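# Shut the rice cooker lid until it latches, then release

## Task

Push the rice cooker's lid down until it clicks shut and stays latched, then take the hand off it.

## Robot and tools

Robot and frame. Two arms work over a table. left_arm carries a left hand and stands on the +y side; right_arm carries a right hand. The scene frame has its origin at table-top height, halfway between the nominal arm bases, with +z up and +x pointing out over the table. The calibrated bases are left_arm (+0.025, +0.365, +0.047) m and right_arm (+0.036, -0.306, +0.039) m, each turned only slightly about z. A camera stand sits behind the arms, and loose objects may occasionally get nudged.

Hand point axes (right hand): +z runs along the straight fingers toward the tips, +x crosses the palm away from the thumb, and +y points out of the palm face, which lies at y = -0.062 m. On the left hand +x points toward the thumb instead. Open fingertips sit about 0.11 m out along +z. A rigid mast on the palm side of the wrist (x +0.05 to +0.10, z -0.16 to -0.11, y up to +0.06; x sign flips on the left hand) can strike objects.

execute_actions(actions, cameras). actions is a list of actions run one after another. Each action lasts 0.5 s (15 control steps of 1/30 s) and is a table of 0 to 15 rows. If a table has fewer rows, its last row is held until the 15 steps are done. Each row is one flat list of 48 numbers, all in [-1, 1], covering both arms even when only one moves:
- places 1-6: left_arm dx, dy, dz, rx, ry, rz
- places 7-22: left hand, with grasp numbers a, b, c, d in places 7-10 and exactly 0 in the other 12 (any other value there gets the row refused)
- 23: left current_limit, 24: left speed
- 25-30: right_arm dx, dy, dz, rx, ry, rz
- 31-46: right hand, same layout (a, b, c, d, then twelve zeros)
- 47: right current_limit, 48: right speed.

Arm numbers are offsets, not poses. Every row of an action is measured from the arm's Hand target as it stood when that action began, expressed in that target's own axes; rows do not stack within an action, but a following action starts from the new target, so sending the same offset again moves the arm further. Scale: 1.0 equals 0.6 m for dx, dy, dz and 180 degrees for rx, ry, rz, which together form a single rotation vector. All zeros means stay put, and it also re-requests the current target.

Arm behaviour. Each step, the commanded orientation is limited to 40 degrees from the measured one, then damped inverse kinematics drives the joints, giving position priority. The result's Hand target is your last command after that limit, and the next offsets count from it. The hand often stops short of the target; waiting does not fix this, so send the remaining gap as an extra offset. Very small moves may not start at all. Friction and weight can leave the hand a few cm off in any direction without any contact. The right arm's elbow droops under load, so aim higher. To end a push against a surface, set the target back past the hand's current position. A wrist close to the first joint's axis can make the whole arm swing.

Hand numbers. Grasp numbers range from -1 to +1, and all four at 0 give the open hand. a curls index and middle at the outer joints; b bends all three fingers at the knuckles; c brings the thumb across in front of the palm and moves the index toward it; d curls the ring finger. A 0 is a goal, not a hold, so to keep a grip or leave a hand as it is, resend its previous a, b, c, d. current_limit maps -1 to 0 mA and +1 to 550 mA (floor 11 mA); speed sets the goal rate to (speed+1)/2 of 8.5 rad/s. Both start at +0.4 and -0.6 and stay at whatever you last sent. A finger presses only while its goal lies past the surface it touches. Current at or above 495 mA adds to a timer, and after 5 s the motor shuts off for 10 s.

Results. end_effector_position (m) and end_effector_quat_wxyz are given in the scene frame and can be off by a few cm. Also listed: Hand target, Joint velocities (the line reads "within noise" when still, or is missing), joint torques (they include the arm's own weight and are not zero in free air), and per-motor lists in motor order: hand_goal, hand_measured, hand_current_ma, and hand_state (moving, goal, blocked, overload). hand_current_limit and hand_speed are listed too, along with motor temperatures, which may be left out if the change is small. Images come back only when actions is empty or when cameras requests them: ["all"] gives every camera, [] gives none, and null or leaving it out gives all on an empty action list and none otherwise. An unknown name invalidates the call. Cameras: cam_head_left, cam_head_right, cam_high, cam_left_wrist, cam_right_wrist, each 672x504.

zoom_image(camera, region) returns a closer view of the latest full image from one camera. region is [x0, y0, x1, y1] in pixels with the origin at the top-left, at most 504 wide and 504 high, and the camera must be in the newest image set.

finished_scene(scene=1, optional) ends the scene for good. Call it only once the lid is latched and the hand has released it.

Avoid. Do not slam the lid, strike the cooker or the table hard, or push very hard. Do not let anything fall off the table, and do not let go of something while it is still moving. Keep the two arms and hands from touching or pressing on each other, because that can end the scene. Holding a load, keeping an arm stretched out, or pushing toward a pose it cannot reach heats the motors. At 85 °C a MOTOR HOT line appears; at 100 °C the arm goes limp for 30-60 s (OVER-TEMPERATURE FAULT). Hand commands sent while an arm is stopped are dropped. The robot keeps your last command while you think, and that time counts, so prefer smooth, efficient moves.

Each tool is called after "Emit:" as name(argument=value, ...) on one line, values as JSON.

## Session

Emit:
execute_actions(actions=[])

Scene clock: 0.00 s.
left_arm: end_effector_position=(+0.6467, -0.1682, +0.3404) hand_goal=(+0.754, +0.000, +0.576, +0.696, +0.754, +0.000, +0.576, +0.696, +0.754, +0.000, +0.576, +0.696, +0.714, +0.678, +0.226, +0.168) hand_measured=(+0.754, +0.000, +0.576, +0.696, +0.754, +0.000, +0.576, +0.696, +0.754, +0.000, +0.576, +0.696, +0.714, +0.678, +0.226, +0.168) hand_current_ma=(+0, +0, +0, +0, +0, +0, +0, +0, +0, +0, +0, +0, +0, +0, +0, +0) hand_state=(goal, goal, goal, goal, goal, goal, goal, goal, goal, goal, goal, goal, goal, goal, goal, goal) hand_current_limit=0.40 hand_speed=-0.60 end_effector_quat_wxyz=(+0.348, +0.846, +0.403, +0.017) | right_arm: end_effector_position=(+0.6021, -0.5427, +0.2223) hand_goal=(+0.754, +0.000, +0.576, +0.696, +0.754, +0.000, +0.576, +0.696, +0.754, +0.000, +0.576, +0.696, +0.714, +0.678, +0.226, +0.168) hand_measured=(+0.754, +0.000, +0.576, +0.696, +0.754, +0.000, +0.576, +0.696, +0.754, +0.000, +0.576, +0.696, +0.714, +0.678, +0.226, +0.168) hand_current_ma=(+0, +0, +0, +0, +0, +0, +0, +0, +0, +0, +0, +0, +0, +0, +0, +0) hand_state=(goal, goal, goal, goal, goal, goal, goal, goal, goal, goal, goal, goal, goal, goal, goal, goal) hand_current_limit=0.40 hand_speed=-0.60 end_effector_quat_wxyz=(+0.002, +0.862, +0.504, +0.050)
Joint positions: left_arm=[-0.646 1.925 1.861 -0.832 0.248 -0.097] | right_arm=[-0.392 1.708 1.526 -1.322 -0.074 0.158]
Joint velocities: within noise
Joint torques (N m): no reading
Motor temperatures (°C): left_arm=[34 28 31 27 31 28] | right_arm=[27 28 27 28 23 27]
Heat: left arm: hottest waist 34 °C; right arm: hottest shoulder 28 °C.
Hand target: left_arm +0.6504, -0.1713, +0.3582; +0.362, +0.843, +0.398, +0.023 | right_arm +0.6081, -0.5450, +0.2256; +0.006, +0.862, +0.504, +0.053

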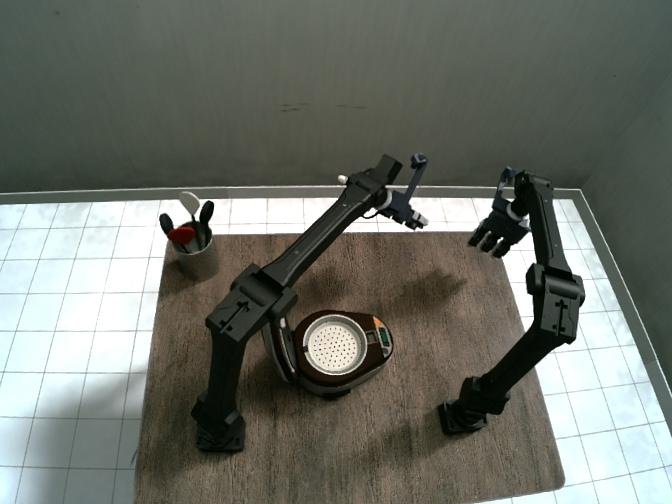

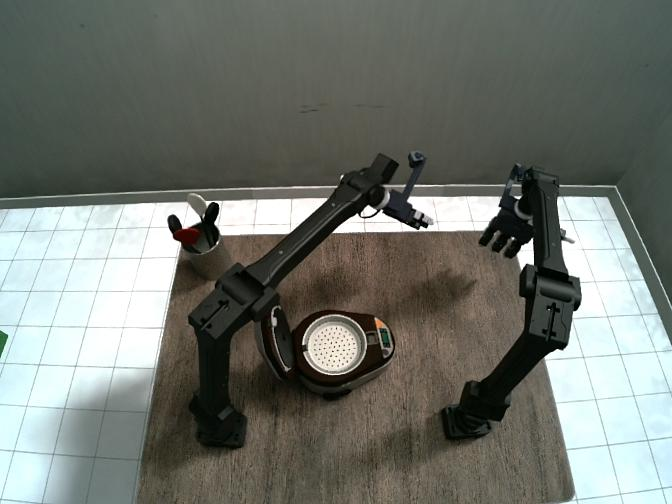

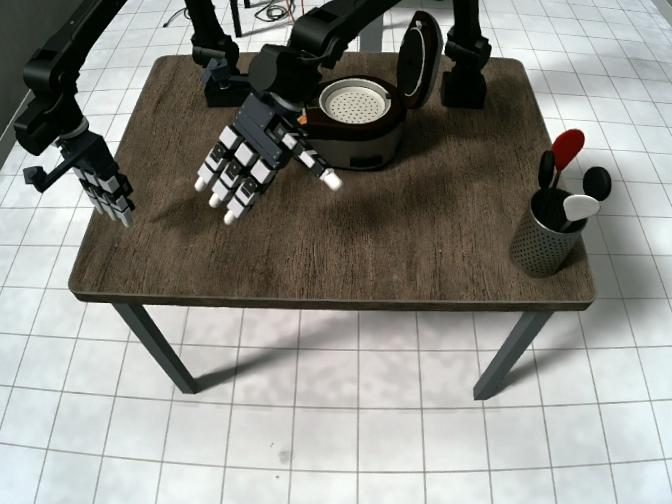

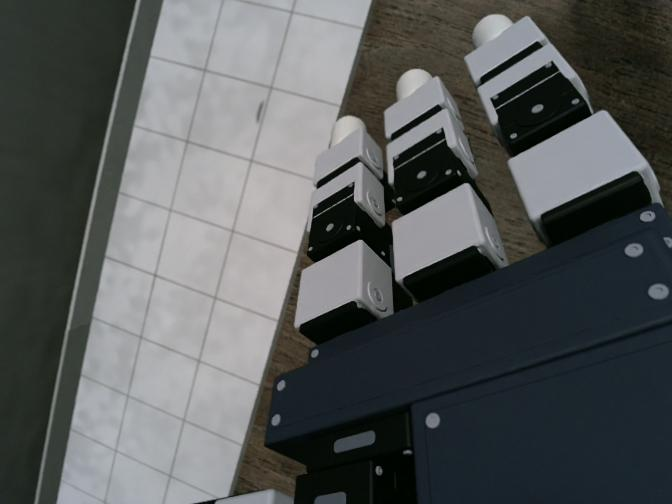

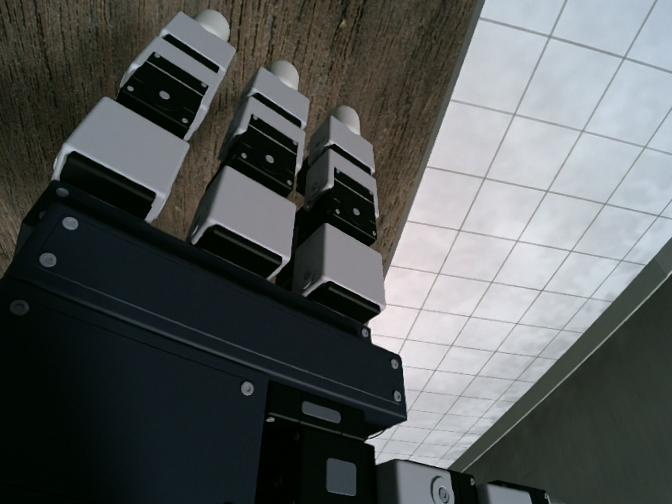

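Emit:
zoom_image(camera="cam_head_left", region=[200, 270, 420, 435])

Emit:
zoom_image(camera="cam_head_right", region=[200, 270, 420, 435])

Emit:
zoom_image(camera="cam_high", region=[240, 0, 500, 195])

Scaled by 2.291 from the camera's 672x504 image, which has a finer 960x720 frame.

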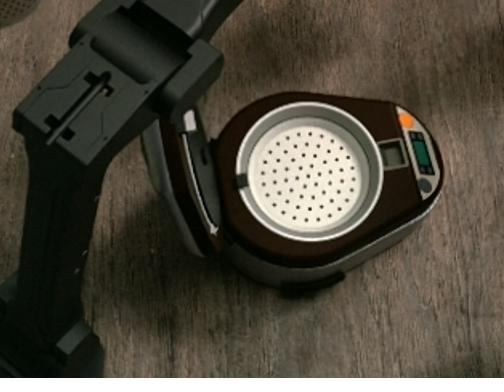

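Scaled by 2.291 from the camera's 672x504 image, which has a finer 960x720 frame.

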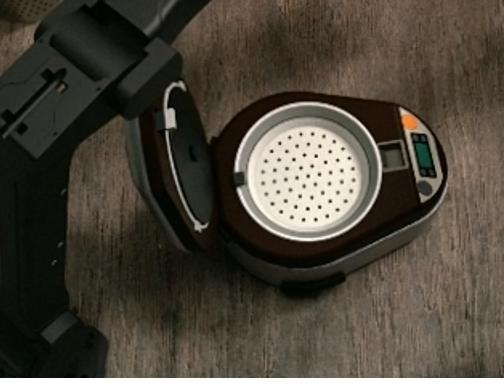

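Scaled by 1.938 from the camera's 672x504 image, which has a finer 960x720 frame.

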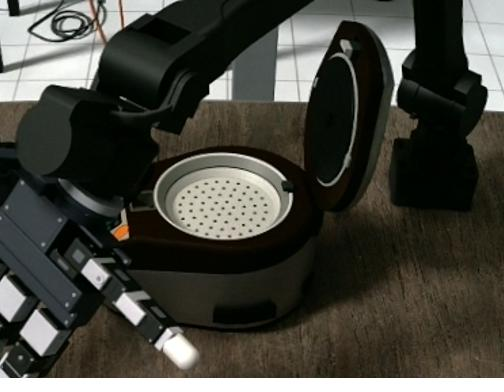

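Emit:
zoom_image(camera="cam_head_right", region=[235, 290, 335, 400])

Emit:
zoom_image(camera="cam_high", region=[300, 0, 480, 135])

Emit:
zoom_image(camera="cam_head_left", region=[180, 140, 440, 335])

Scaled by 4.582 from the camera's 672x504 image, which has a finer 960x720 frame.

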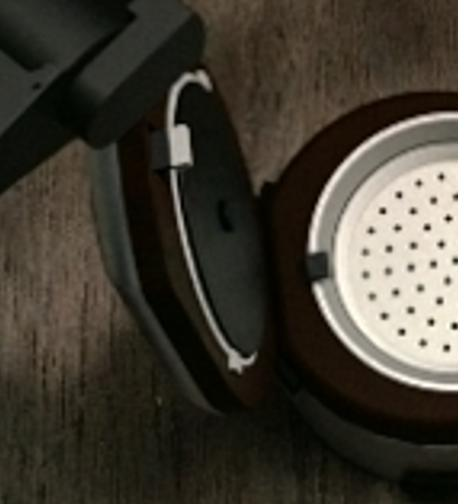

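Scaled by 2.800 from the camera's 672x504 image, which has a finer 960x720 frame.

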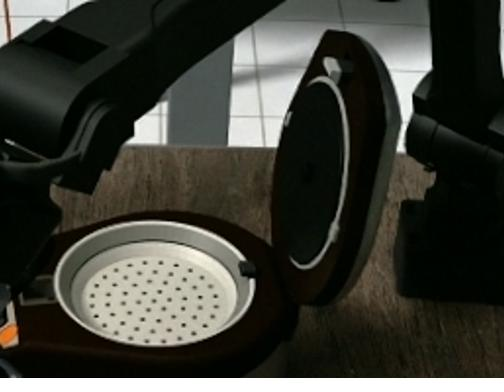

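Scaled by 1.938 from the camera's 672x504 image, which has a finer 960x720 frame.

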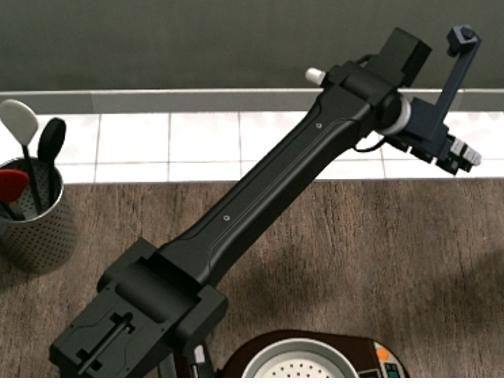

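Emit:
execute_actions(actions=[[[0.0305,-0.0469,-0.1144,0.0402,0.0013,0.0349,0,0.2,0,0.1,0,0,0,0,0,0,0,0,0,0,0,0,0.4,-0.6,0,0,0,0,0,0,0,0,0,0,0,0,0,0,0,0,0,0,0,0,0,0,0.4,-0.6]],[[0.0249,-0.064,-0.1073,0.0402,0.0013,0.0349,0.1,0.4,0,0.2,0,0,0,0,0,0,0,0,0,0,0,0,0.4,-0.6,0,0,0,0,0,0,0,0,0,0,0,0,0,0,0,0,0,0,0,0,0,0,0.4,-0.6]],[[0.0174,-0.0793,-0.0982,0.0402,0.0013,0.0349,0.2,0.6,0,0.3,0,0,0,0,0,0,0,0,0,0,0,0,0.4,-0.6,0,0,0,0,0,0,0,0,0,0,0,0,0,0,0,0,0,0,0,0,0,0,0.4,-0.6]],[[0.0083,-0.0925,-0.0872,0.0402,0.0013,0.0349,0.4,0.9,0,0.4,0,0,0,0,0,0,0,0,0,0,0,0,0.4,-0.6,0,0,0,0,0,0,0,0,0,0,0,0,0,0,0,0,0,0,0,0,0,0,0.4,-0.6]]], cameras=["cam_head_left", "cam_high"])

Scene clock: 190.50 s.
left_arm: end_effector_position=(+0.5345, +0.0932, +0.4566) hand_goal=(-0.384, +0.000, +0.450, +0.500, -0.844, +0.000, -0.240, +0.120, -0.740, +0.000, -0.060, +0.400, +0.750, +0.680, +0.230, +0.290) hand_measured=(-0.360, +0.000, +0.458, +0.504, -0.830, +0.000, -0.238, +0.122, -0.726, +0.000, -0.058, +0.402, +0.750, +0.678, +0.224, +0.286) hand_current_ma=(+94, +0, +23, +10, +52, +0, +5, +7, +54, +0, +8, +7, +2, -7, -22, -18) hand_state=(blocked, goal, goal, goal, goal, goal, goal, goal, goal, goal, goal, goal, goal, goal, goal, goal) hand_current_limit=0.40 hand_speed=-0.60 end_effector_quat_wxyz=(+0.140, +0.966, +0.217, +0.024) | right_arm: end_effector_position=(+0.6021, -0.5427, +0.2223) hand_goal=(+0.750, +0.000, +0.580, +0.700, +0.750, +0.000, +0.580, +0.700, +0.750, +0.000, +0.580, +0.700, +0.710, +0.680, +0.230, +0.170) hand_measured=(+0.752, +0.000, +0.578, +0.698, +0.752, +0.000, +0.578, +0.698, +0.752, +0.000, +0.578, +0.698, +0.714, +0.678, +0.224, +0.168) hand_current_ma=(+1, +0, -2, -2, +1, +0, -2, -2, +1, +0, -2, -2, +2, -2, -8, -2) hand_state=(goal, goal, goal, goal, goal, goal, goal, goal, goal, goal, goal, goal, goal, goal, goal, goal) hand_current_limit=0.40 hand_speed=-0.60 end_effector_quat_wxyz=(+0.002, +0.862, +0.504, +0.050)
Joint positions: left_arm=[-0.31 1.561 1.868 -1.682 0.207 0.751] | right_arm=[-0.392 1.708 1.526 -1.322 -0.074 0.158]
Joint torques (N m): left_arm=[1.14 -16.15 10.97 0.88 0.37 0.09] | right_arm=[-0.85 -14.45 9.81 0.7 -0.12 -0.1]
Motor temperatures (°C): left_arm=[33 38 41 26 28 27] | right_arm=[27 30 34 26 23 25]
Heat: left arm: hottest elbow 41 °C; right arm: hottest elbow 34 °C.
Hand target: left_arm +0.5367, +0.0887, +0.4719; +0.125, +0.971, +0.204, +0.008 | right_arm +0.6081, -0.5450, +0.2256; +0.006, +0.862, +0.504, +0.053
Off the commanded pose: left_arm 0.016 m, 3 deg | right_arm 0.007 m, 1 deg.
joint sent to its limit (left arm) — joint 4 (wrist pitch), lower limit. The joint targets are off in orientation, not in position.
Images, in order (width x height): cam_head_left 672x504, cam_high 672x504.

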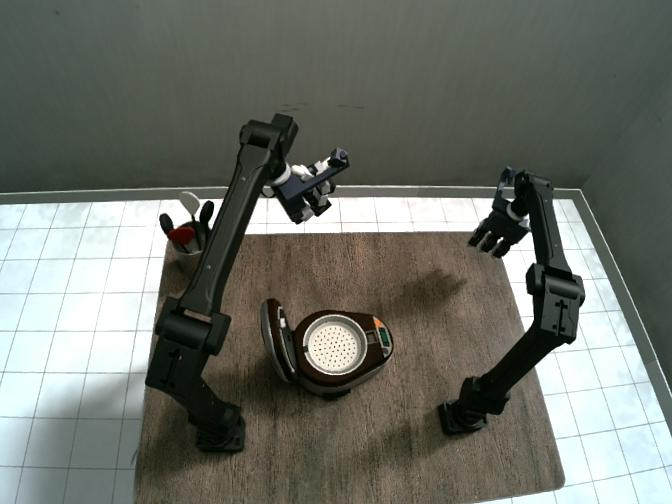

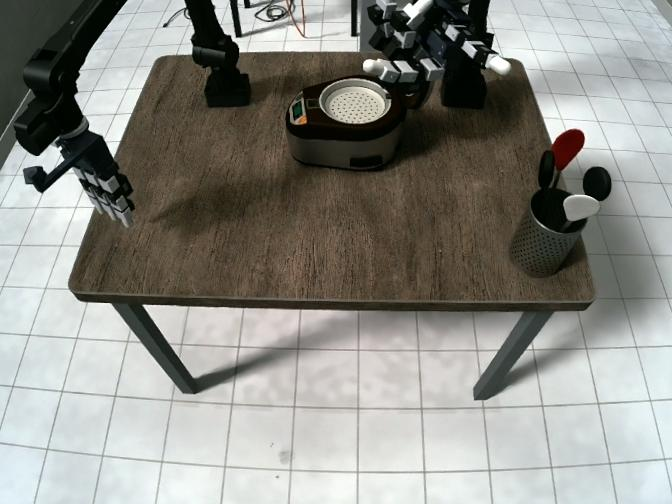

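Emit:
execute_actions(actions=[[[-0.008,-0.1444,-0.0364,0.0402,0.0013,0.0349,0.4,0.9,0,0.4,0,0,0,0,0,0,0,0,0,0,0,0,0.4,-0.6,0,0,0,0,0,0,0,0,0,0,0,0,0,0,0,0,0,0,0,0,0,0,0.4,-0.6]],[[-0.024,-0.1478,-0.0017,0.0402,0.0013,0.0349,0.4,0.9,0,0.4,0,0,0,0,0,0,0,0,0,0,0,0,0.4,-0.6,0,0,0,0,0,0,0,0,0,0,0,0,0,0,0,0,0,0,0,0,0,0,0.4,-0.6]],[[-0.0822,-0.1007,0.025,0,0,0,0.4,0.9,0,0.4,0,0,0,0,0,0,0,0,0,0,0,0,0.4,-0.6,0,0,0,0,0,0,0,0,0,0,0,0,0,0,0,0,0,0,0,0,0,0,0.4,-0.6]],[[-0.0853,-0.0843,0.025,0,0,0,0.4,0.9,0,0.4,0,0,0,0,0,0,0,0,0,0,0,0,0.4,-0.6,0,0,0,0,0,0,0,0,0,0,0,0,0,0,0,0,0,0,0,0,0,0,0.4,-0.6]]], cameras=["all"])

Scene clock: 211.27 s.
left_arm: end_effector_position=(+0.3377, +0.3366, +0.4328) hand_goal=(-0.384, +0.000, +0.450, +0.500, -0.844, +0.000, -0.240, +0.120, -0.740, +0.000, -0.060, +0.400, +0.750, +0.680, +0.230, +0.290) hand_measured=(-0.366, +0.000, +0.456, +0.504, -0.830, +0.000, -0.238, +0.122, -0.726, +0.000, -0.058, +0.402, +0.750, +0.678, +0.224, +0.286) hand_current_ma=(+68, +0, +20, +10, +52, +0, +5, +7, +52, +0, +8, +7, +1, -7, -22, -16) hand_state=(goal, goal, goal, goal, goal, goal, goal, goal, goal, goal, goal, goal, goal, goal, goal, goal) hand_current_limit=0.40 hand_speed=-0.60 end_effector_quat_wxyz=(+0.012, +0.987, +0.096, +0.126) | right_arm: end_effector_position=(+0.6021, -0.5427, +0.2223) hand_goal=(+0.750, +0.000, +0.580, +0.700, +0.750, +0.000, +0.580, +0.700, +0.750, +0.000, +0.580, +0.700, +0.710, +0.680, +0.230, +0.170) hand_measured=(+0.752, +0.000, +0.578, +0.698, +0.752, +0.000, +0.578, +0.698, +0.752, +0.000, +0.578, +0.698, +0.714, +0.678, +0.224, +0.168) hand_current_ma=(+1, +0, -2, -2, +1, +0, -2, -2, +1, +0, -2, -2, +2, -2, -8, -2) hand_state=(goal, goal, goal, goal, goal, goal, goal, goal, goal, goal, goal, goal, goal, goal, goal, goal) hand_current_limit=0.40 hand_speed=-0.60 end_effector_quat_wxyz=(+0.002, +0.862, +0.504, +0.050)
Joint positions: left_arm=[0.264 0.965 1.327 -1.686 0.053 1.589] | right_arm=[-0.392 1.708 1.526 -1.322 -0.074 0.158]
Joint torques (N m): left_arm=[2.2 -5.19 7.83 1.02 0.38 -0.02] | right_arm=[-2.2 -14.33 9.52 0.53 -0.15 -0.13]
Heat: left arm: hottest elbow 42 °C; right arm: hottest elbow 34 °C.
Hand target: left_arm +0.3367, +0.3384, +0.4326; -0.001, +0.995, +0.096, +0.000 | right_arm +0.6081, -0.5450, +0.2256; +0.006, +0.862, +0.504, +0.053
Off the commanded pose: left_arm 0.002 m, 15 deg | right_arm 0.007 m, 1 deg.
joint sent to its limit (left arm) — joint 4 (wrist pitch), lower limit. The joint targets are off in orientation, not in position.
camera_calibration:
cam_left_wrist: T_world_to_cam=[[-0.841966, 0.467837, -0.268741, 0.215567], [0.108242, 0.634445, 0.765351, -0.624746], [0.528561, 0.615311, -0.584821, -0.00658778], [0, 0, 0, 1]] pos_world=[0.252606, 0.299571, 0.532229]

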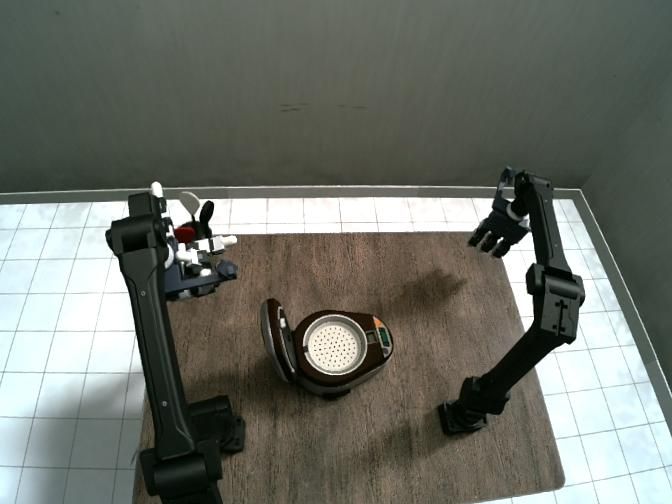

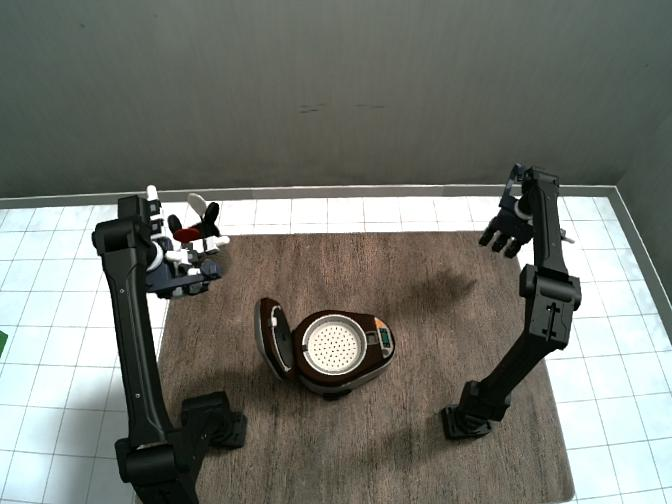

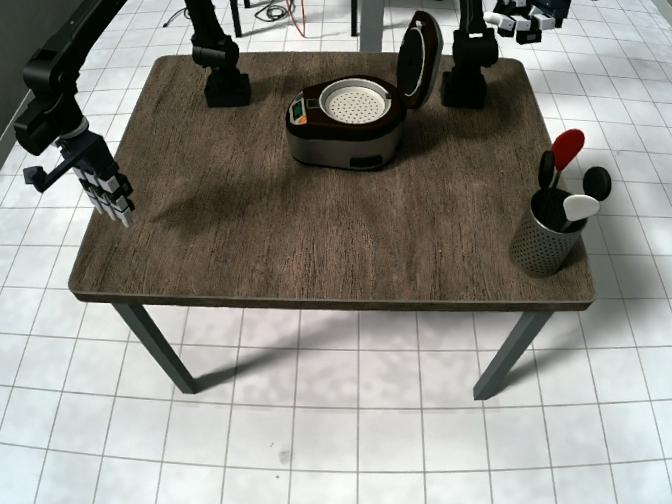

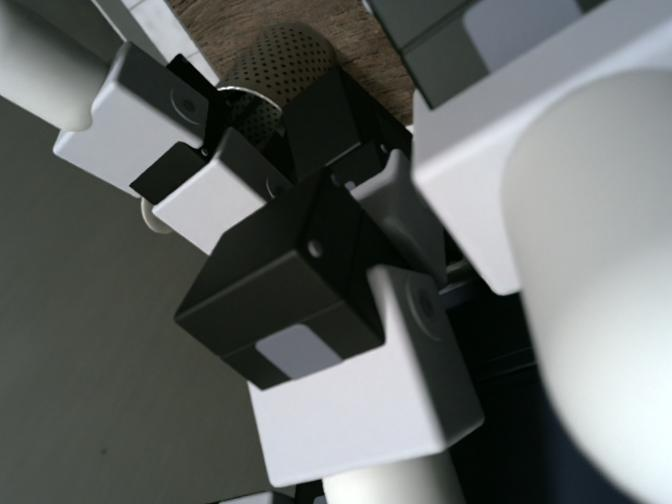

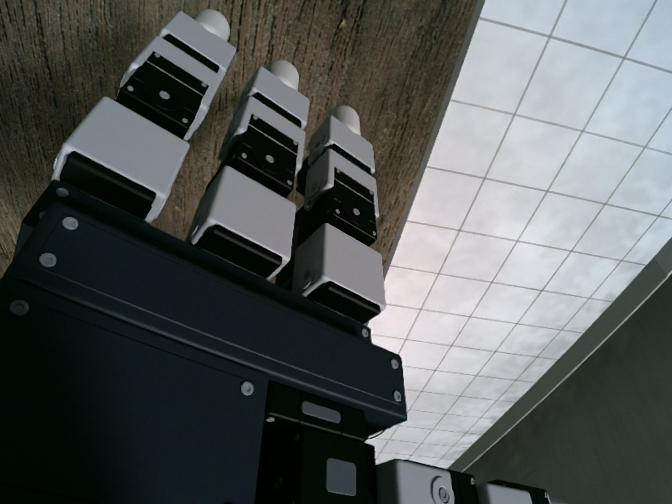

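Emit:
zoom_image(camera="cam_head_left", region=[130, 220, 410, 430])

Emit:
zoom_image(camera="cam_head_right", region=[130, 220, 410, 430])

Emit:
zoom_image(camera="cam_high", region=[360, 0, 580, 130])

Scaled by 1.800 from the camera's 672x504 image, which has a finer 960x720 frame.

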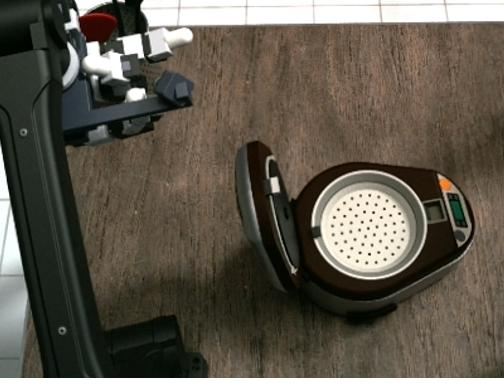

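Scaled by 1.800 from the camera's 672x504 image, which has a finer 960x720 frame.

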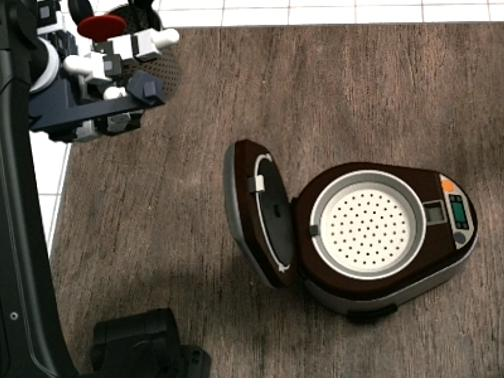

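Scaled by 2.291 from the camera's 672x504 image, which has a finer 960x720 frame.

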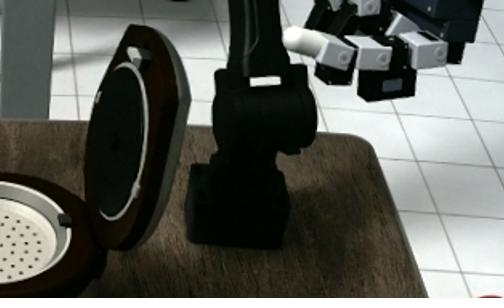

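Emit:
execute_actions(actions=[[[-0.072,-0.0225,0.05,0,0,0,0.7,1,0,0.6,0,0,0,0,0,0,0,0,0,0,0,0,0.4,-0.6,0,0,0,0,0,0,0,0,0,0,0,0,0,0,0,0,0,0,0,0,0,0,0.4,-0.6]],[[-0.0735,-0.0143,0.05,0,0,0,0.9,1,0,0.8,0,0,0,0,0,0,0,0,0,0,0,0,0.4,-0.6,0,0,0,0,0,0,0,0,0,0,0,0,0,0,0,0,0,0,0,0,0,0,0.4,-0.6]],[[-0.0588,-0.003,0.05,0,0,0,0.9,1,0,0.8,0,0,0,0,0,0,0,0,0,0,0,0,0.4,-0.6,0,0,0,0,0,0,0,0,0,0,0,0,0,0,0,0,0,0,0,0,0,0,0.4,-0.6]]], cameras=["all"])

Scene clock: 279.03 s.
left_arm: end_effector_position=(+0.2150, +0.3384, +0.3415) hand_goal=(-0.430, +0.000, -0.010, +0.046, -1.000, +0.000, -1.000, -0.604, -1.000, +0.000, -0.700, -0.070, +0.800, +0.680, +0.230, +0.236) hand_measured=(-0.420, +0.000, -0.004, +0.048, -0.822, +0.000, -0.264, -0.052, -0.790, +0.022, -0.282, +0.182, +0.798, +0.678, +0.224, +0.236) hand_current_ma=(+32, +0, +19, +8, +385, +0, +385, +385, +385, +66, +385, +385, -4, -7, -22, +3) hand_state=(goal, goal, goal, goal, blocked, goal, blocked, blocked, blocked, blocked, blocked, blocked, goal, goal, goal, goal) hand_current_limit=0.40 hand_speed=-0.60 end_effector_quat_wxyz=(-0.010, +0.990, +0.075, +0.117) | right_arm: end_effector_position=(+0.6021, -0.5427, +0.2223) hand_goal=(+0.750, +0.000, +0.580, +0.700, +0.750, +0.000, +0.580, +0.700, +0.750, +0.000, +0.580, +0.700, +0.710, +0.680, +0.230, +0.170) hand_measured=(+0.752, +0.000, +0.578, +0.698, +0.752, +0.000, +0.578, +0.698, +0.752, +0.000, +0.578, +0.698, +0.714, +0.678, +0.224, +0.168) hand_current_ma=(+1, +0, -2, -2, +1, +0, -2, -2, +1, +0, -2, -2, +2, -2, -8, -2) hand_state=(goal, goal, goal, goal, goal, goal, goal, goal, goal, goal, goal, goal, goal, goal, goal, goal) hand_current_limit=0.40 hand_speed=-0.60 end_effector_quat_wxyz=(+0.002, +0.862, +0.504, +0.050)
Joint positions: left_arm=[0.445 0.602 0.947 -1.686 0.055 1.811] | right_arm=[-0.392 1.708 1.526 -1.322 -0.074 0.158]
Joint torques (N m): left_arm=[2.26 -0.21 7.72 0.91 0.39 -0.03] | right_arm=[-0.32 -14.33 9.72 0.65 -0.11 -0.15]
Motor temperatures (°C): left_arm=[33 30 38 25 27 27] | right_arm=[27 31 34 26 23 25]
Heat: left arm: hottest elbow 38 °C; right arm: hottest elbow 34 °C.
Hand target: left_arm +0.2118, +0.3385, +0.3426; -0.001, +0.995, +0.096, +0.000 | right_arm +0.6081, -0.5450, +0.2256; +0.006, +0.862, +0.504, +0.053
Off the commanded pose: left_arm 0.003 m, 14 deg | right_arm 0.007 m, 1 deg.
joint sent to its limit (left arm) — joint 4 (wrist pitch), lower limit. The joint targets are off in orientation, not in position.
camera_calibration:
cam_left_wrist: T_world_to_cam=[[-0.829705, 0.509385, -0.228289, 0.0563204], [0.146585, 0.593447, 0.791412, -0.546124], [0.538611, 0.623175, -0.567055, -0.00708395], [0, 0, 0, 1]] pos_world=[0.130599, 0.299822, 0.44105]

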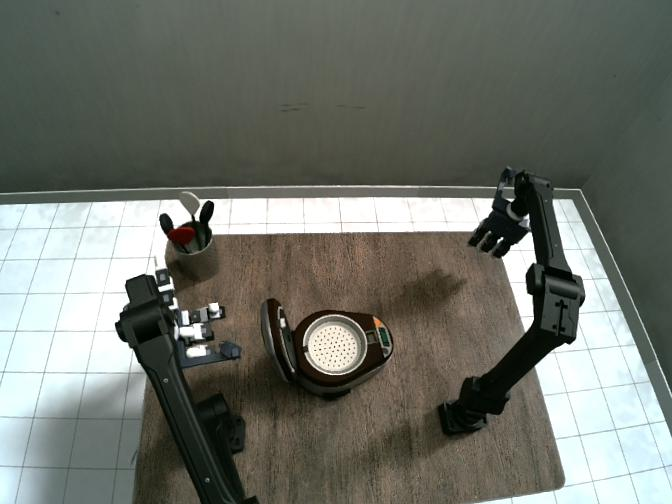

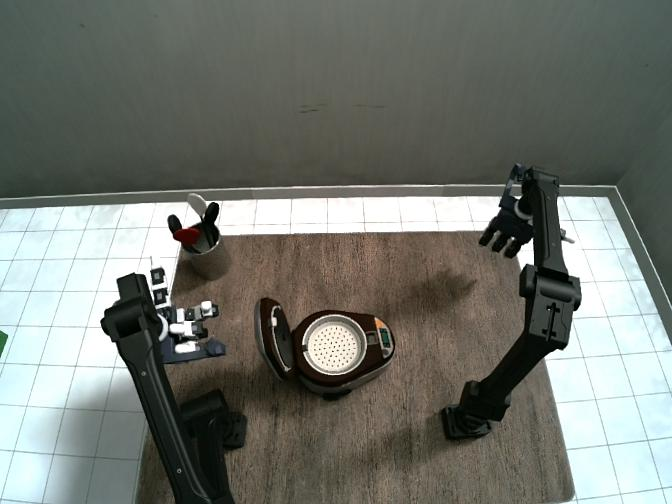

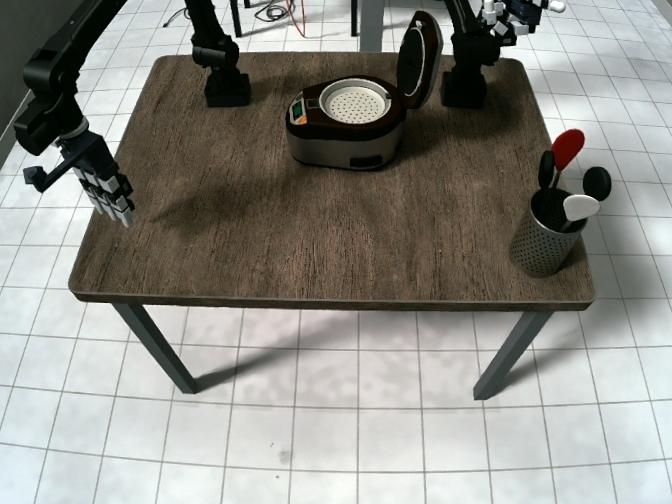

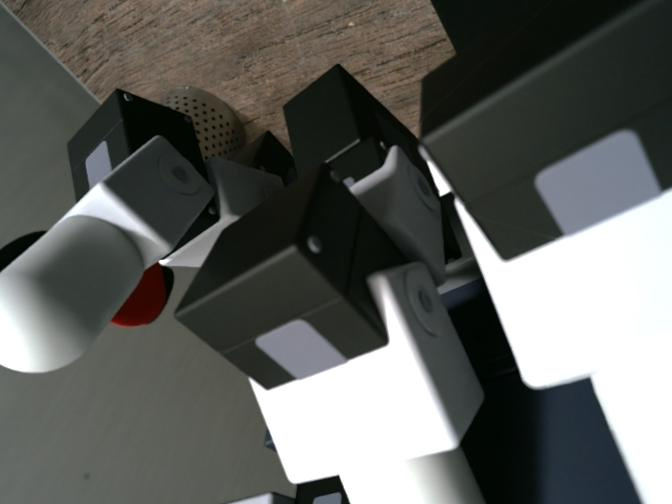

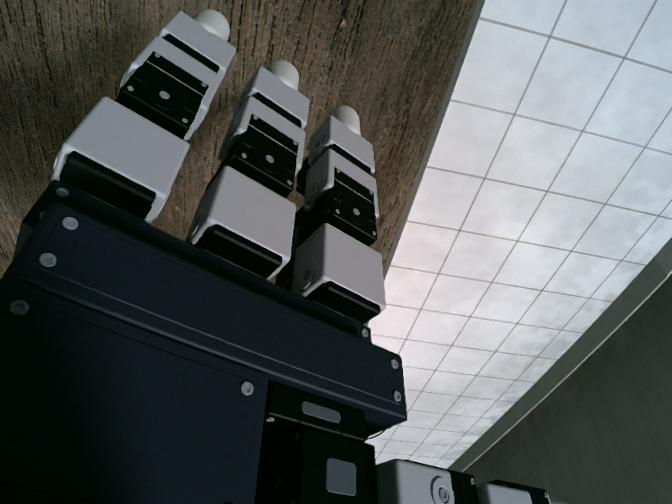

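Emit:
execute_actions(actions=[[[0,0.0833,0.05,0,0,0,0.9,1,0,0.8,0,0,0,0,0,0,0,0,0,0,0,0,-0.2,-0.6,0,0,0,0,0,0,0,0,0,0,0,0,0,0,0,0,0,0,0,0,0,0,0.4,-0.6]],[[0,0.05,0,0,0,0,0.9,1,0,0.8,0,0,0,0,0,0,0,0,0,0,0,0,-0.2,-0.6,0,0,0,0,0,0,0,0,0,0,0,0,0,0,0,0,0,0,0,0,0,0,0.4,-0.6]]], cameras=["cam_head_left", "cam_head_right", "cam_high"])

Scene clock: 300.47 s.
left_arm: end_effector_position=(+0.2240, +0.2615, +0.3035) hand_goal=(-0.430, +0.000, -0.010, +0.046, -1.000, +0.000, -1.000, -0.604, -1.000, +0.000, -0.700, -0.070, +0.800, +0.680, +0.230, +0.236) hand_measured=(-0.422, -0.004, -0.010, +0.048, -0.816, +0.000, -0.264, -0.058, -0.760, +0.002, -0.340, -0.058, +0.800, +0.678, +0.224, +0.236) hand_current_ma=(+26, -11, -2, +8, +220, +0, +220, +220, +220, +6, +220, +38, +1, -7, -22, +3) hand_state=(goal, goal, goal, goal, blocked, goal, blocked, blocked, blocked, goal, blocked, goal, goal, goal, goal, goal) hand_current_limit=-0.20 hand_speed=-0.60 end_effector_quat_wxyz=(+0.021, +0.996, +0.082, +0.041) | right_arm: end_effector_position=(+0.6021, -0.5427, +0.2223) hand_goal=(+0.750, +0.000, +0.580, +0.700, +0.750, +0.000, +0.580, +0.700, +0.750, +0.000, +0.580, +0.700, +0.710, +0.680, +0.230, +0.170) hand_measured=(+0.752, +0.000, +0.578, +0.698, +0.752, +0.000, +0.578, +0.698, +0.752, +0.000, +0.578, +0.698, +0.714, +0.678, +0.224, +0.168) hand_current_ma=(+1, +0, -2, -2, +1, +0, -2, -2, +1, +0, -2, -2, +2, -2, -8, -2) hand_state=(goal, goal, goal, goal, goal, goal, goal, goal, goal, goal, goal, goal, goal, goal, goal, goal) hand_current_limit=0.40 hand_speed=-0.60 end_effector_quat_wxyz=(+0.002, +0.862, +0.504, +0.050)
Joint positions: left_arm=[-0.065 0.674 0.878 -1.686 0.026 1.293] | right_arm=[-0.392 1.708 1.526 -1.322 -0.074 0.158]
Joint torques (N m): left_arm=[0.85 -0.62 9.59 0.76 0.19 -0.24] | right_arm=[-1.26 -14.56 9.74 0.36 -0.12 -0.12]
Heat: left arm: hottest elbow 38 °C; right arm: hottest elbow 34 °C.
Hand target: left_arm +0.2271, +0.2600, +0.3125; -0.001, +0.995, +0.096, +0.000 | right_arm +0.6081, -0.5450, +0.2256; +0.006, +0.862, +0.504, +0.053
Off the commanded pose: left_arm 0.010 m, 6 deg | right_arm 0.007 m, 1 deg.
joint sent to its limit (left arm) — joint 4 (wrist pitch), lower limit. The joint targets are off in orientation, not in position.
Images, in order (width x height): cam_head_left 672x504, cam_head_right 672x504, cam_high 672x504.

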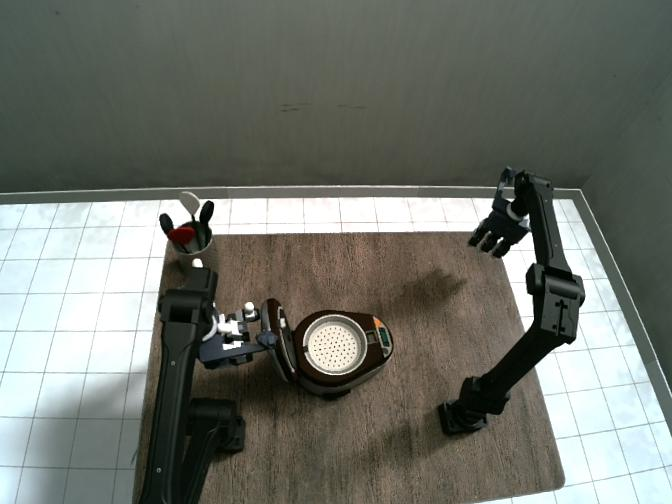

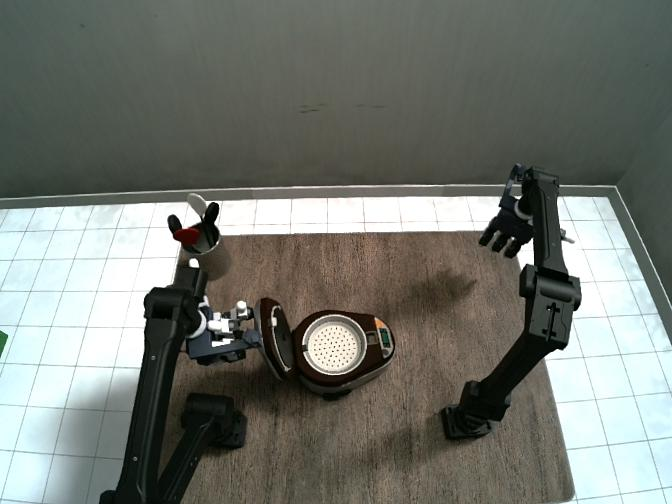

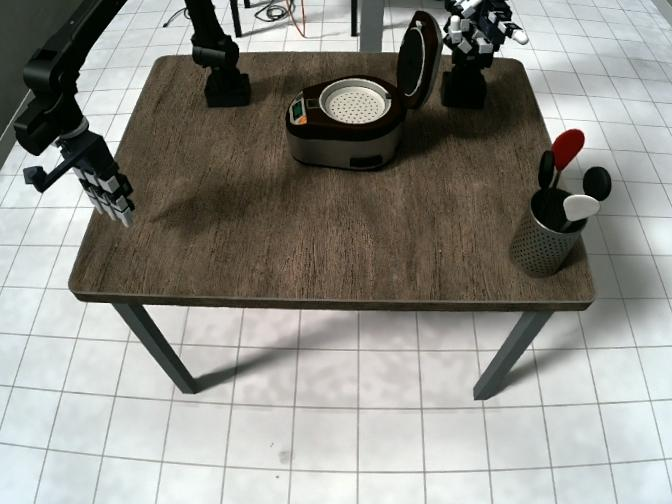

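Emit:
zoom_image(camera="cam_head_right", region=[170, 270, 340, 400])

Emit:
zoom_image(camera="cam_high", region=[360, 0, 560, 120])

Scaled by 2.965 from the camera's 672x504 image, which has a finer 960x720 frame.

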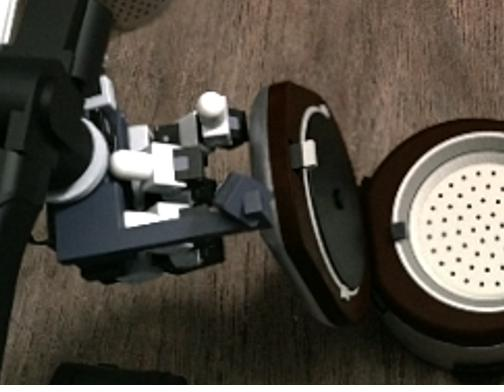

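Scaled by 2.520 from the camera's 672x504 image, which has a finer 960x720 frame.

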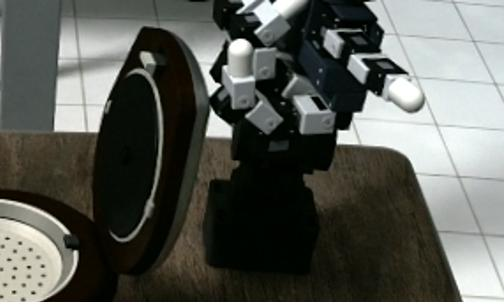

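Emit:
execute_actions(actions=[[[0,0.025,0.01,0,0,0,0.9,1,0,0.8,0,0,0,0,0,0,0,0,0,0,0,0,-0.2,-0.6,0,0,0,0,0,0,0,0,0,0,0,0,0,0,0,0,0,0,0,0,0,0,0.4,-0.6]],[[0,0.025,0,0,0,0,0.9,1,0,0.8,0,0,0,0,0,0,0,0,0,0,0,0,-0.2,-0.6,0,0,0,0,0,0,0,0,0,0,0,0,0,0,0,0,0,0,0,0,0,0,0.4,-0.6]]], cameras=["cam_head_left", "cam_head_right", "cam_high"])

Scene clock: 310.20 s.
left_arm: end_effector_position=(+0.2274, +0.2356, +0.2904) hand_goal=(-0.430, +0.000, -0.010, +0.046, -1.000, +0.000, -1.000, -0.604, -1.000, +0.000, -0.700, -0.070, +0.800, +0.680, +0.230, +0.236) hand_measured=(-0.430, -0.010, -0.020, +0.048, -0.816, +0.000, -0.264, -0.058, -0.760, +0.002, -0.340, -0.058, +0.800, +0.678, +0.224, +0.236) hand_current_ma=(-1, -26, -30, +8, +220, +0, +220, +220, +220, +6, +220, +38, +2, -7, -22, +3) hand_state=(goal, goal, goal, goal, blocked, goal, blocked, blocked, blocked, goal, blocked, goal, goal, goal, goal, goal) hand_current_limit=-0.20 hand_speed=-0.60 end_effector_quat_wxyz=(+0.008, +0.996, +0.093, +0.011) | right_arm: end_effector_position=(+0.6021, -0.5427, +0.2223) hand_goal=(+0.750, +0.000, +0.580, +0.700, +0.750, +0.000, +0.580, +0.700, +0.750, +0.000, +0.580, +0.700, +0.710, +0.680, +0.230, +0.170) hand_measured=(+0.752, +0.000, +0.578, +0.698, +0.752, +0.000, +0.578, +0.698, +0.752, +0.000, +0.578, +0.698, +0.714, +0.678, +0.224, +0.168) hand_current_ma=(+1, +0, -2, -2, +1, +0, -2, -2, +1, +0, -2, -2, +2, -2, -8, -2) hand_state=(goal, goal, goal, goal, goal, goal, goal, goal, goal, goal, goal, goal, goal, goal, goal, goal) hand_current_limit=0.40 hand_speed=-0.60 end_effector_quat_wxyz=(+0.002, +0.862, +0.504, +0.050)
Joint positions: left_arm=[-0.238 0.737 0.878 -1.686 0.007 1.099] | right_arm=[-0.392 1.708 1.526 -1.322 -0.074 0.158]
Joint torques (N m): left_arm=[0.5 -1.55 10.84 0.64 0.36 -0.19] | right_arm=[-0.85 -14.74 9.81 0.59 -0.14 -0.13]
Heat: left arm: hottest elbow 37 °C; right arm: hottest elbow 34 °C.
Hand target: left_arm +0.2329, +0.2306, +0.3065; -0.001, +0.995, +0.096, +0.000 | right_arm +0.6081, -0.5450, +0.2256; +0.006, +0.862, +0.504, +0.053
Off the commanded pose: left_arm 0.018 m, 2 deg | right_arm 0.007 m, 1 deg.
joint sent to its limit (left arm) — joint 4 (wrist pitch), lower limit. The joint targets are off in orientation, not in position.
Images, in order (width x height): cam_head_left 672x504, cam_head_right 672x504, cam_high 672x504.

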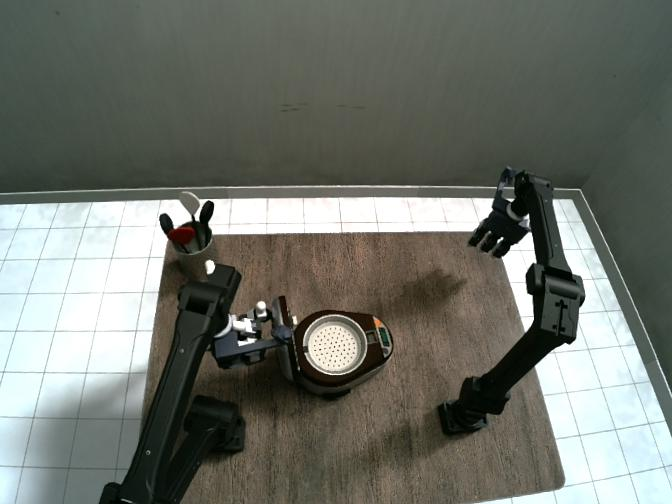

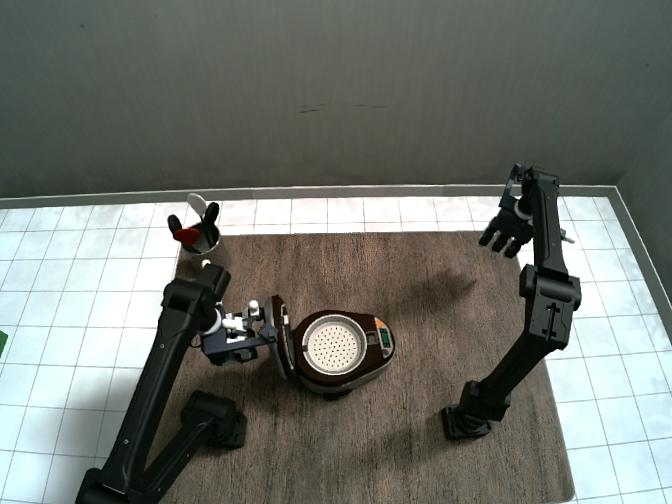

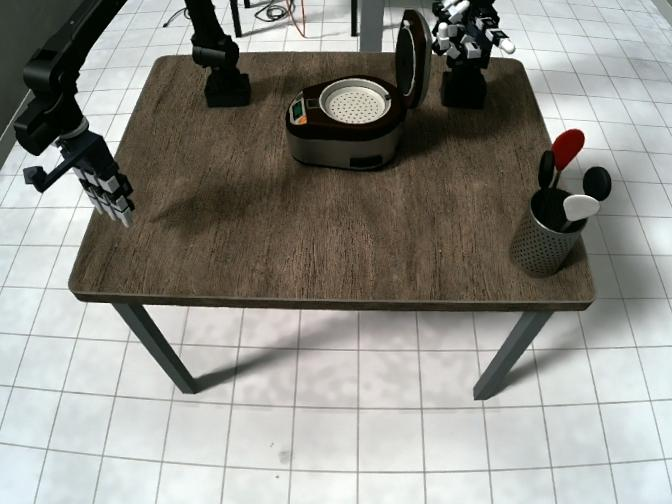

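Emit:
zoom_image(camera="cam_high", region=[360, 0, 560, 120])

Emit:
zoom_image(camera="cam_head_right", region=[190, 270, 360, 400])

Scaled by 2.520 from the camera's 672x504 image, which has a finer 960x720 frame.

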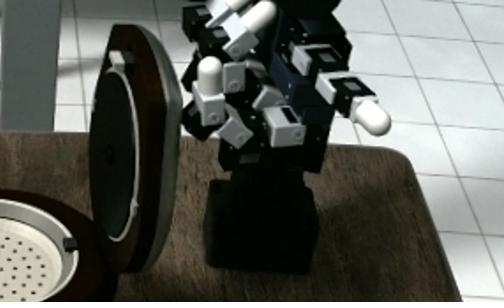

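Scaled by 2.965 from the camera's 672x504 image, which has a finer 960x720 frame.

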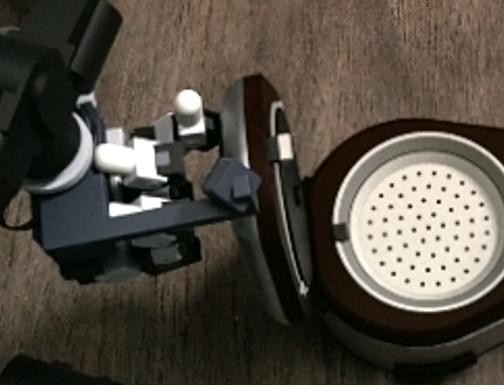

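Emit:
execute_actions(actions=[[[0,0.02,-0.008,0,0,0,0.9,1,0,0.8,0,0,0,0,0,0,0,0,0,0,0,0,-0.2,-0.6,0,0,0,0,0,0,0,0,0,0,0,0,0,0,0,0,0,0,0,0,0,0,0.4,-0.6]]], cameras=["cam_head_left", "cam_head_right", "cam_high"])

Emit:
zoom_image(camera="cam_high", region=[360, 0, 560, 120])

Emit:
zoom_image(camera="cam_head_right", region=[190, 270, 360, 400])

Scene clock: 327.43 s.
left_arm: end_effector_position=(+0.2285, +0.2252, +0.2923) hand_goal=(-0.430, +0.000, -0.010, +0.046, -1.000, +0.000, -1.000, -0.604, -1.000, +0.000, -0.700, -0.070, +0.800, +0.680, +0.230, +0.236) hand_measured=(-0.436, -0.006, -0.020, +0.048, -0.816, +0.000, -0.264, -0.058, -0.760, +0.002, -0.340, -0.058, +0.800, +0.678, +0.224, +0.236) hand_current_ma=(-18, -19, -30, +8, +220, +0, +220, +220, +220, +6, +220, +38, +2, -7, -22, +3) hand_state=(goal, goal, goal, goal, blocked, goal, blocked, blocked, blocked, goal, blocked, goal, goal, goal, goal, goal) hand_current_limit=-0.20 hand_speed=-0.60 end_effector_quat_wxyz=(+0.007, +0.995, +0.095, +0.009) | right_arm: end_effector_position=(+0.6021, -0.5427, +0.2223) hand_goal=(+0.750, +0.000, +0.580, +0.700, +0.750, +0.000, +0.580, +0.700, +0.750, +0.000, +0.580, +0.700, +0.710, +0.680, +0.230, +0.170) hand_measured=(+0.752, +0.000, +0.578, +0.698, +0.752, +0.000, +0.578, +0.698, +0.752, +0.000, +0.578, +0.698, +0.714, +0.678, +0.224, +0.168) hand_current_ma=(+1, +0, -2, -2, +1, +0, -2, -2, +1, +0, -2, -2, +2, -2, -8, -2) hand_state=(goal, goal, goal, goal, goal, goal, goal, goal, goal, goal, goal, goal, goal, goal, goal, goal) hand_current_limit=0.40 hand_speed=-0.60 end_effector_quat_wxyz=(+0.002, +0.862, +0.504, +0.050)
Joint positions: left_arm=[-0.296 0.752 0.889 -1.686 0.005 1.038] | right_arm=[-0.392 1.708 1.526 -1.322 -0.074 0.158]
Joint torques (N m): left_arm=[0.44 -1.49 11.41 0.65 0.36 -0.15] | right_arm=[-0.85 -14.33 9.76 0.58 -0.15 -0.12]
Heat: left arm: hottest elbow 37 °C; right arm: hottest elbow 35 °C.
Hand target: left_arm +0.2351, +0.2188, +0.3112; -0.001, +0.995, +0.096, +0.000 | right_arm +0.6081, -0.5450, +0.2256; +0.006, +0.862, +0.504, +0.053
Off the commanded pose: left_arm 0.021 m, 1 deg | right_arm 0.007 m, 1 deg.
joint sent to its limit (left arm) — joint 4 (wrist pitch), lower limit. The joint targets are off in orientation, not in position.
Images, in order (width x height): cam_head_left 672x504, cam_head_right 672x504, cam_high 672x504.

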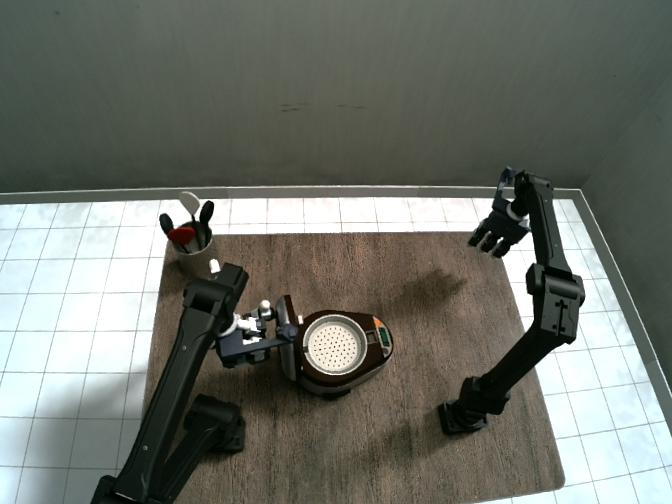

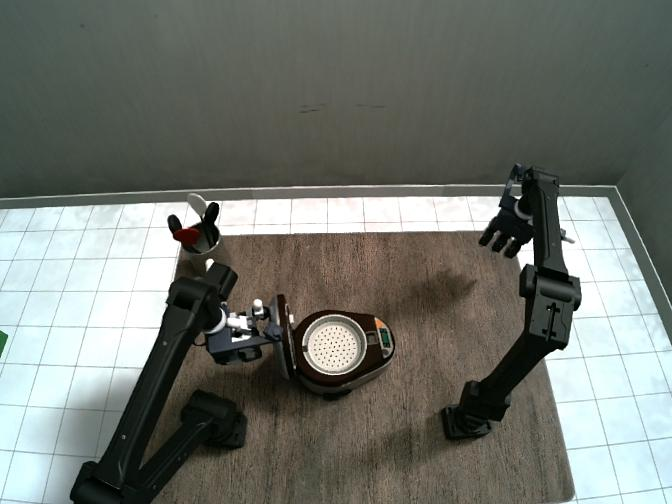

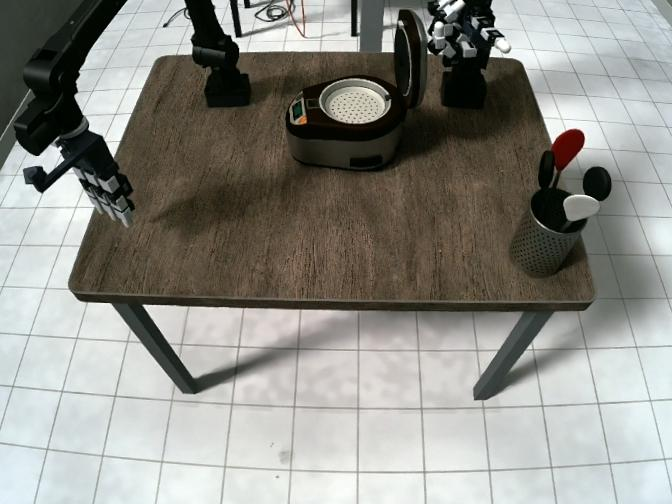

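Scaled by 2.520 from the camera's 672x504 image, which has a finer 960x720 frame.

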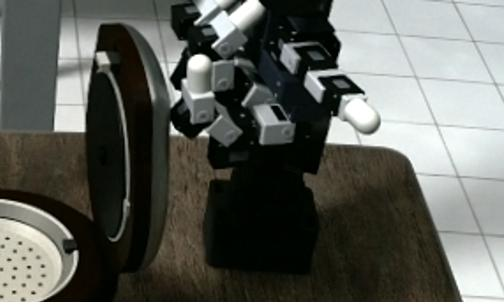

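Scaled by 2.965 from the camera's 672x504 image, which has a finer 960x720 frame.

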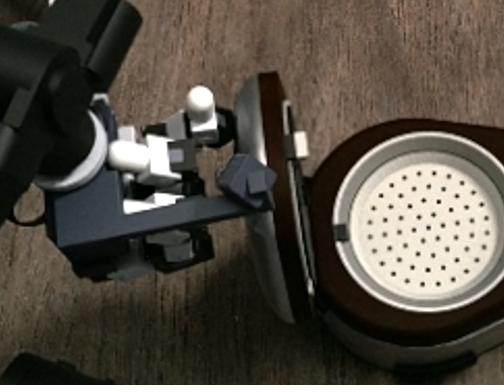

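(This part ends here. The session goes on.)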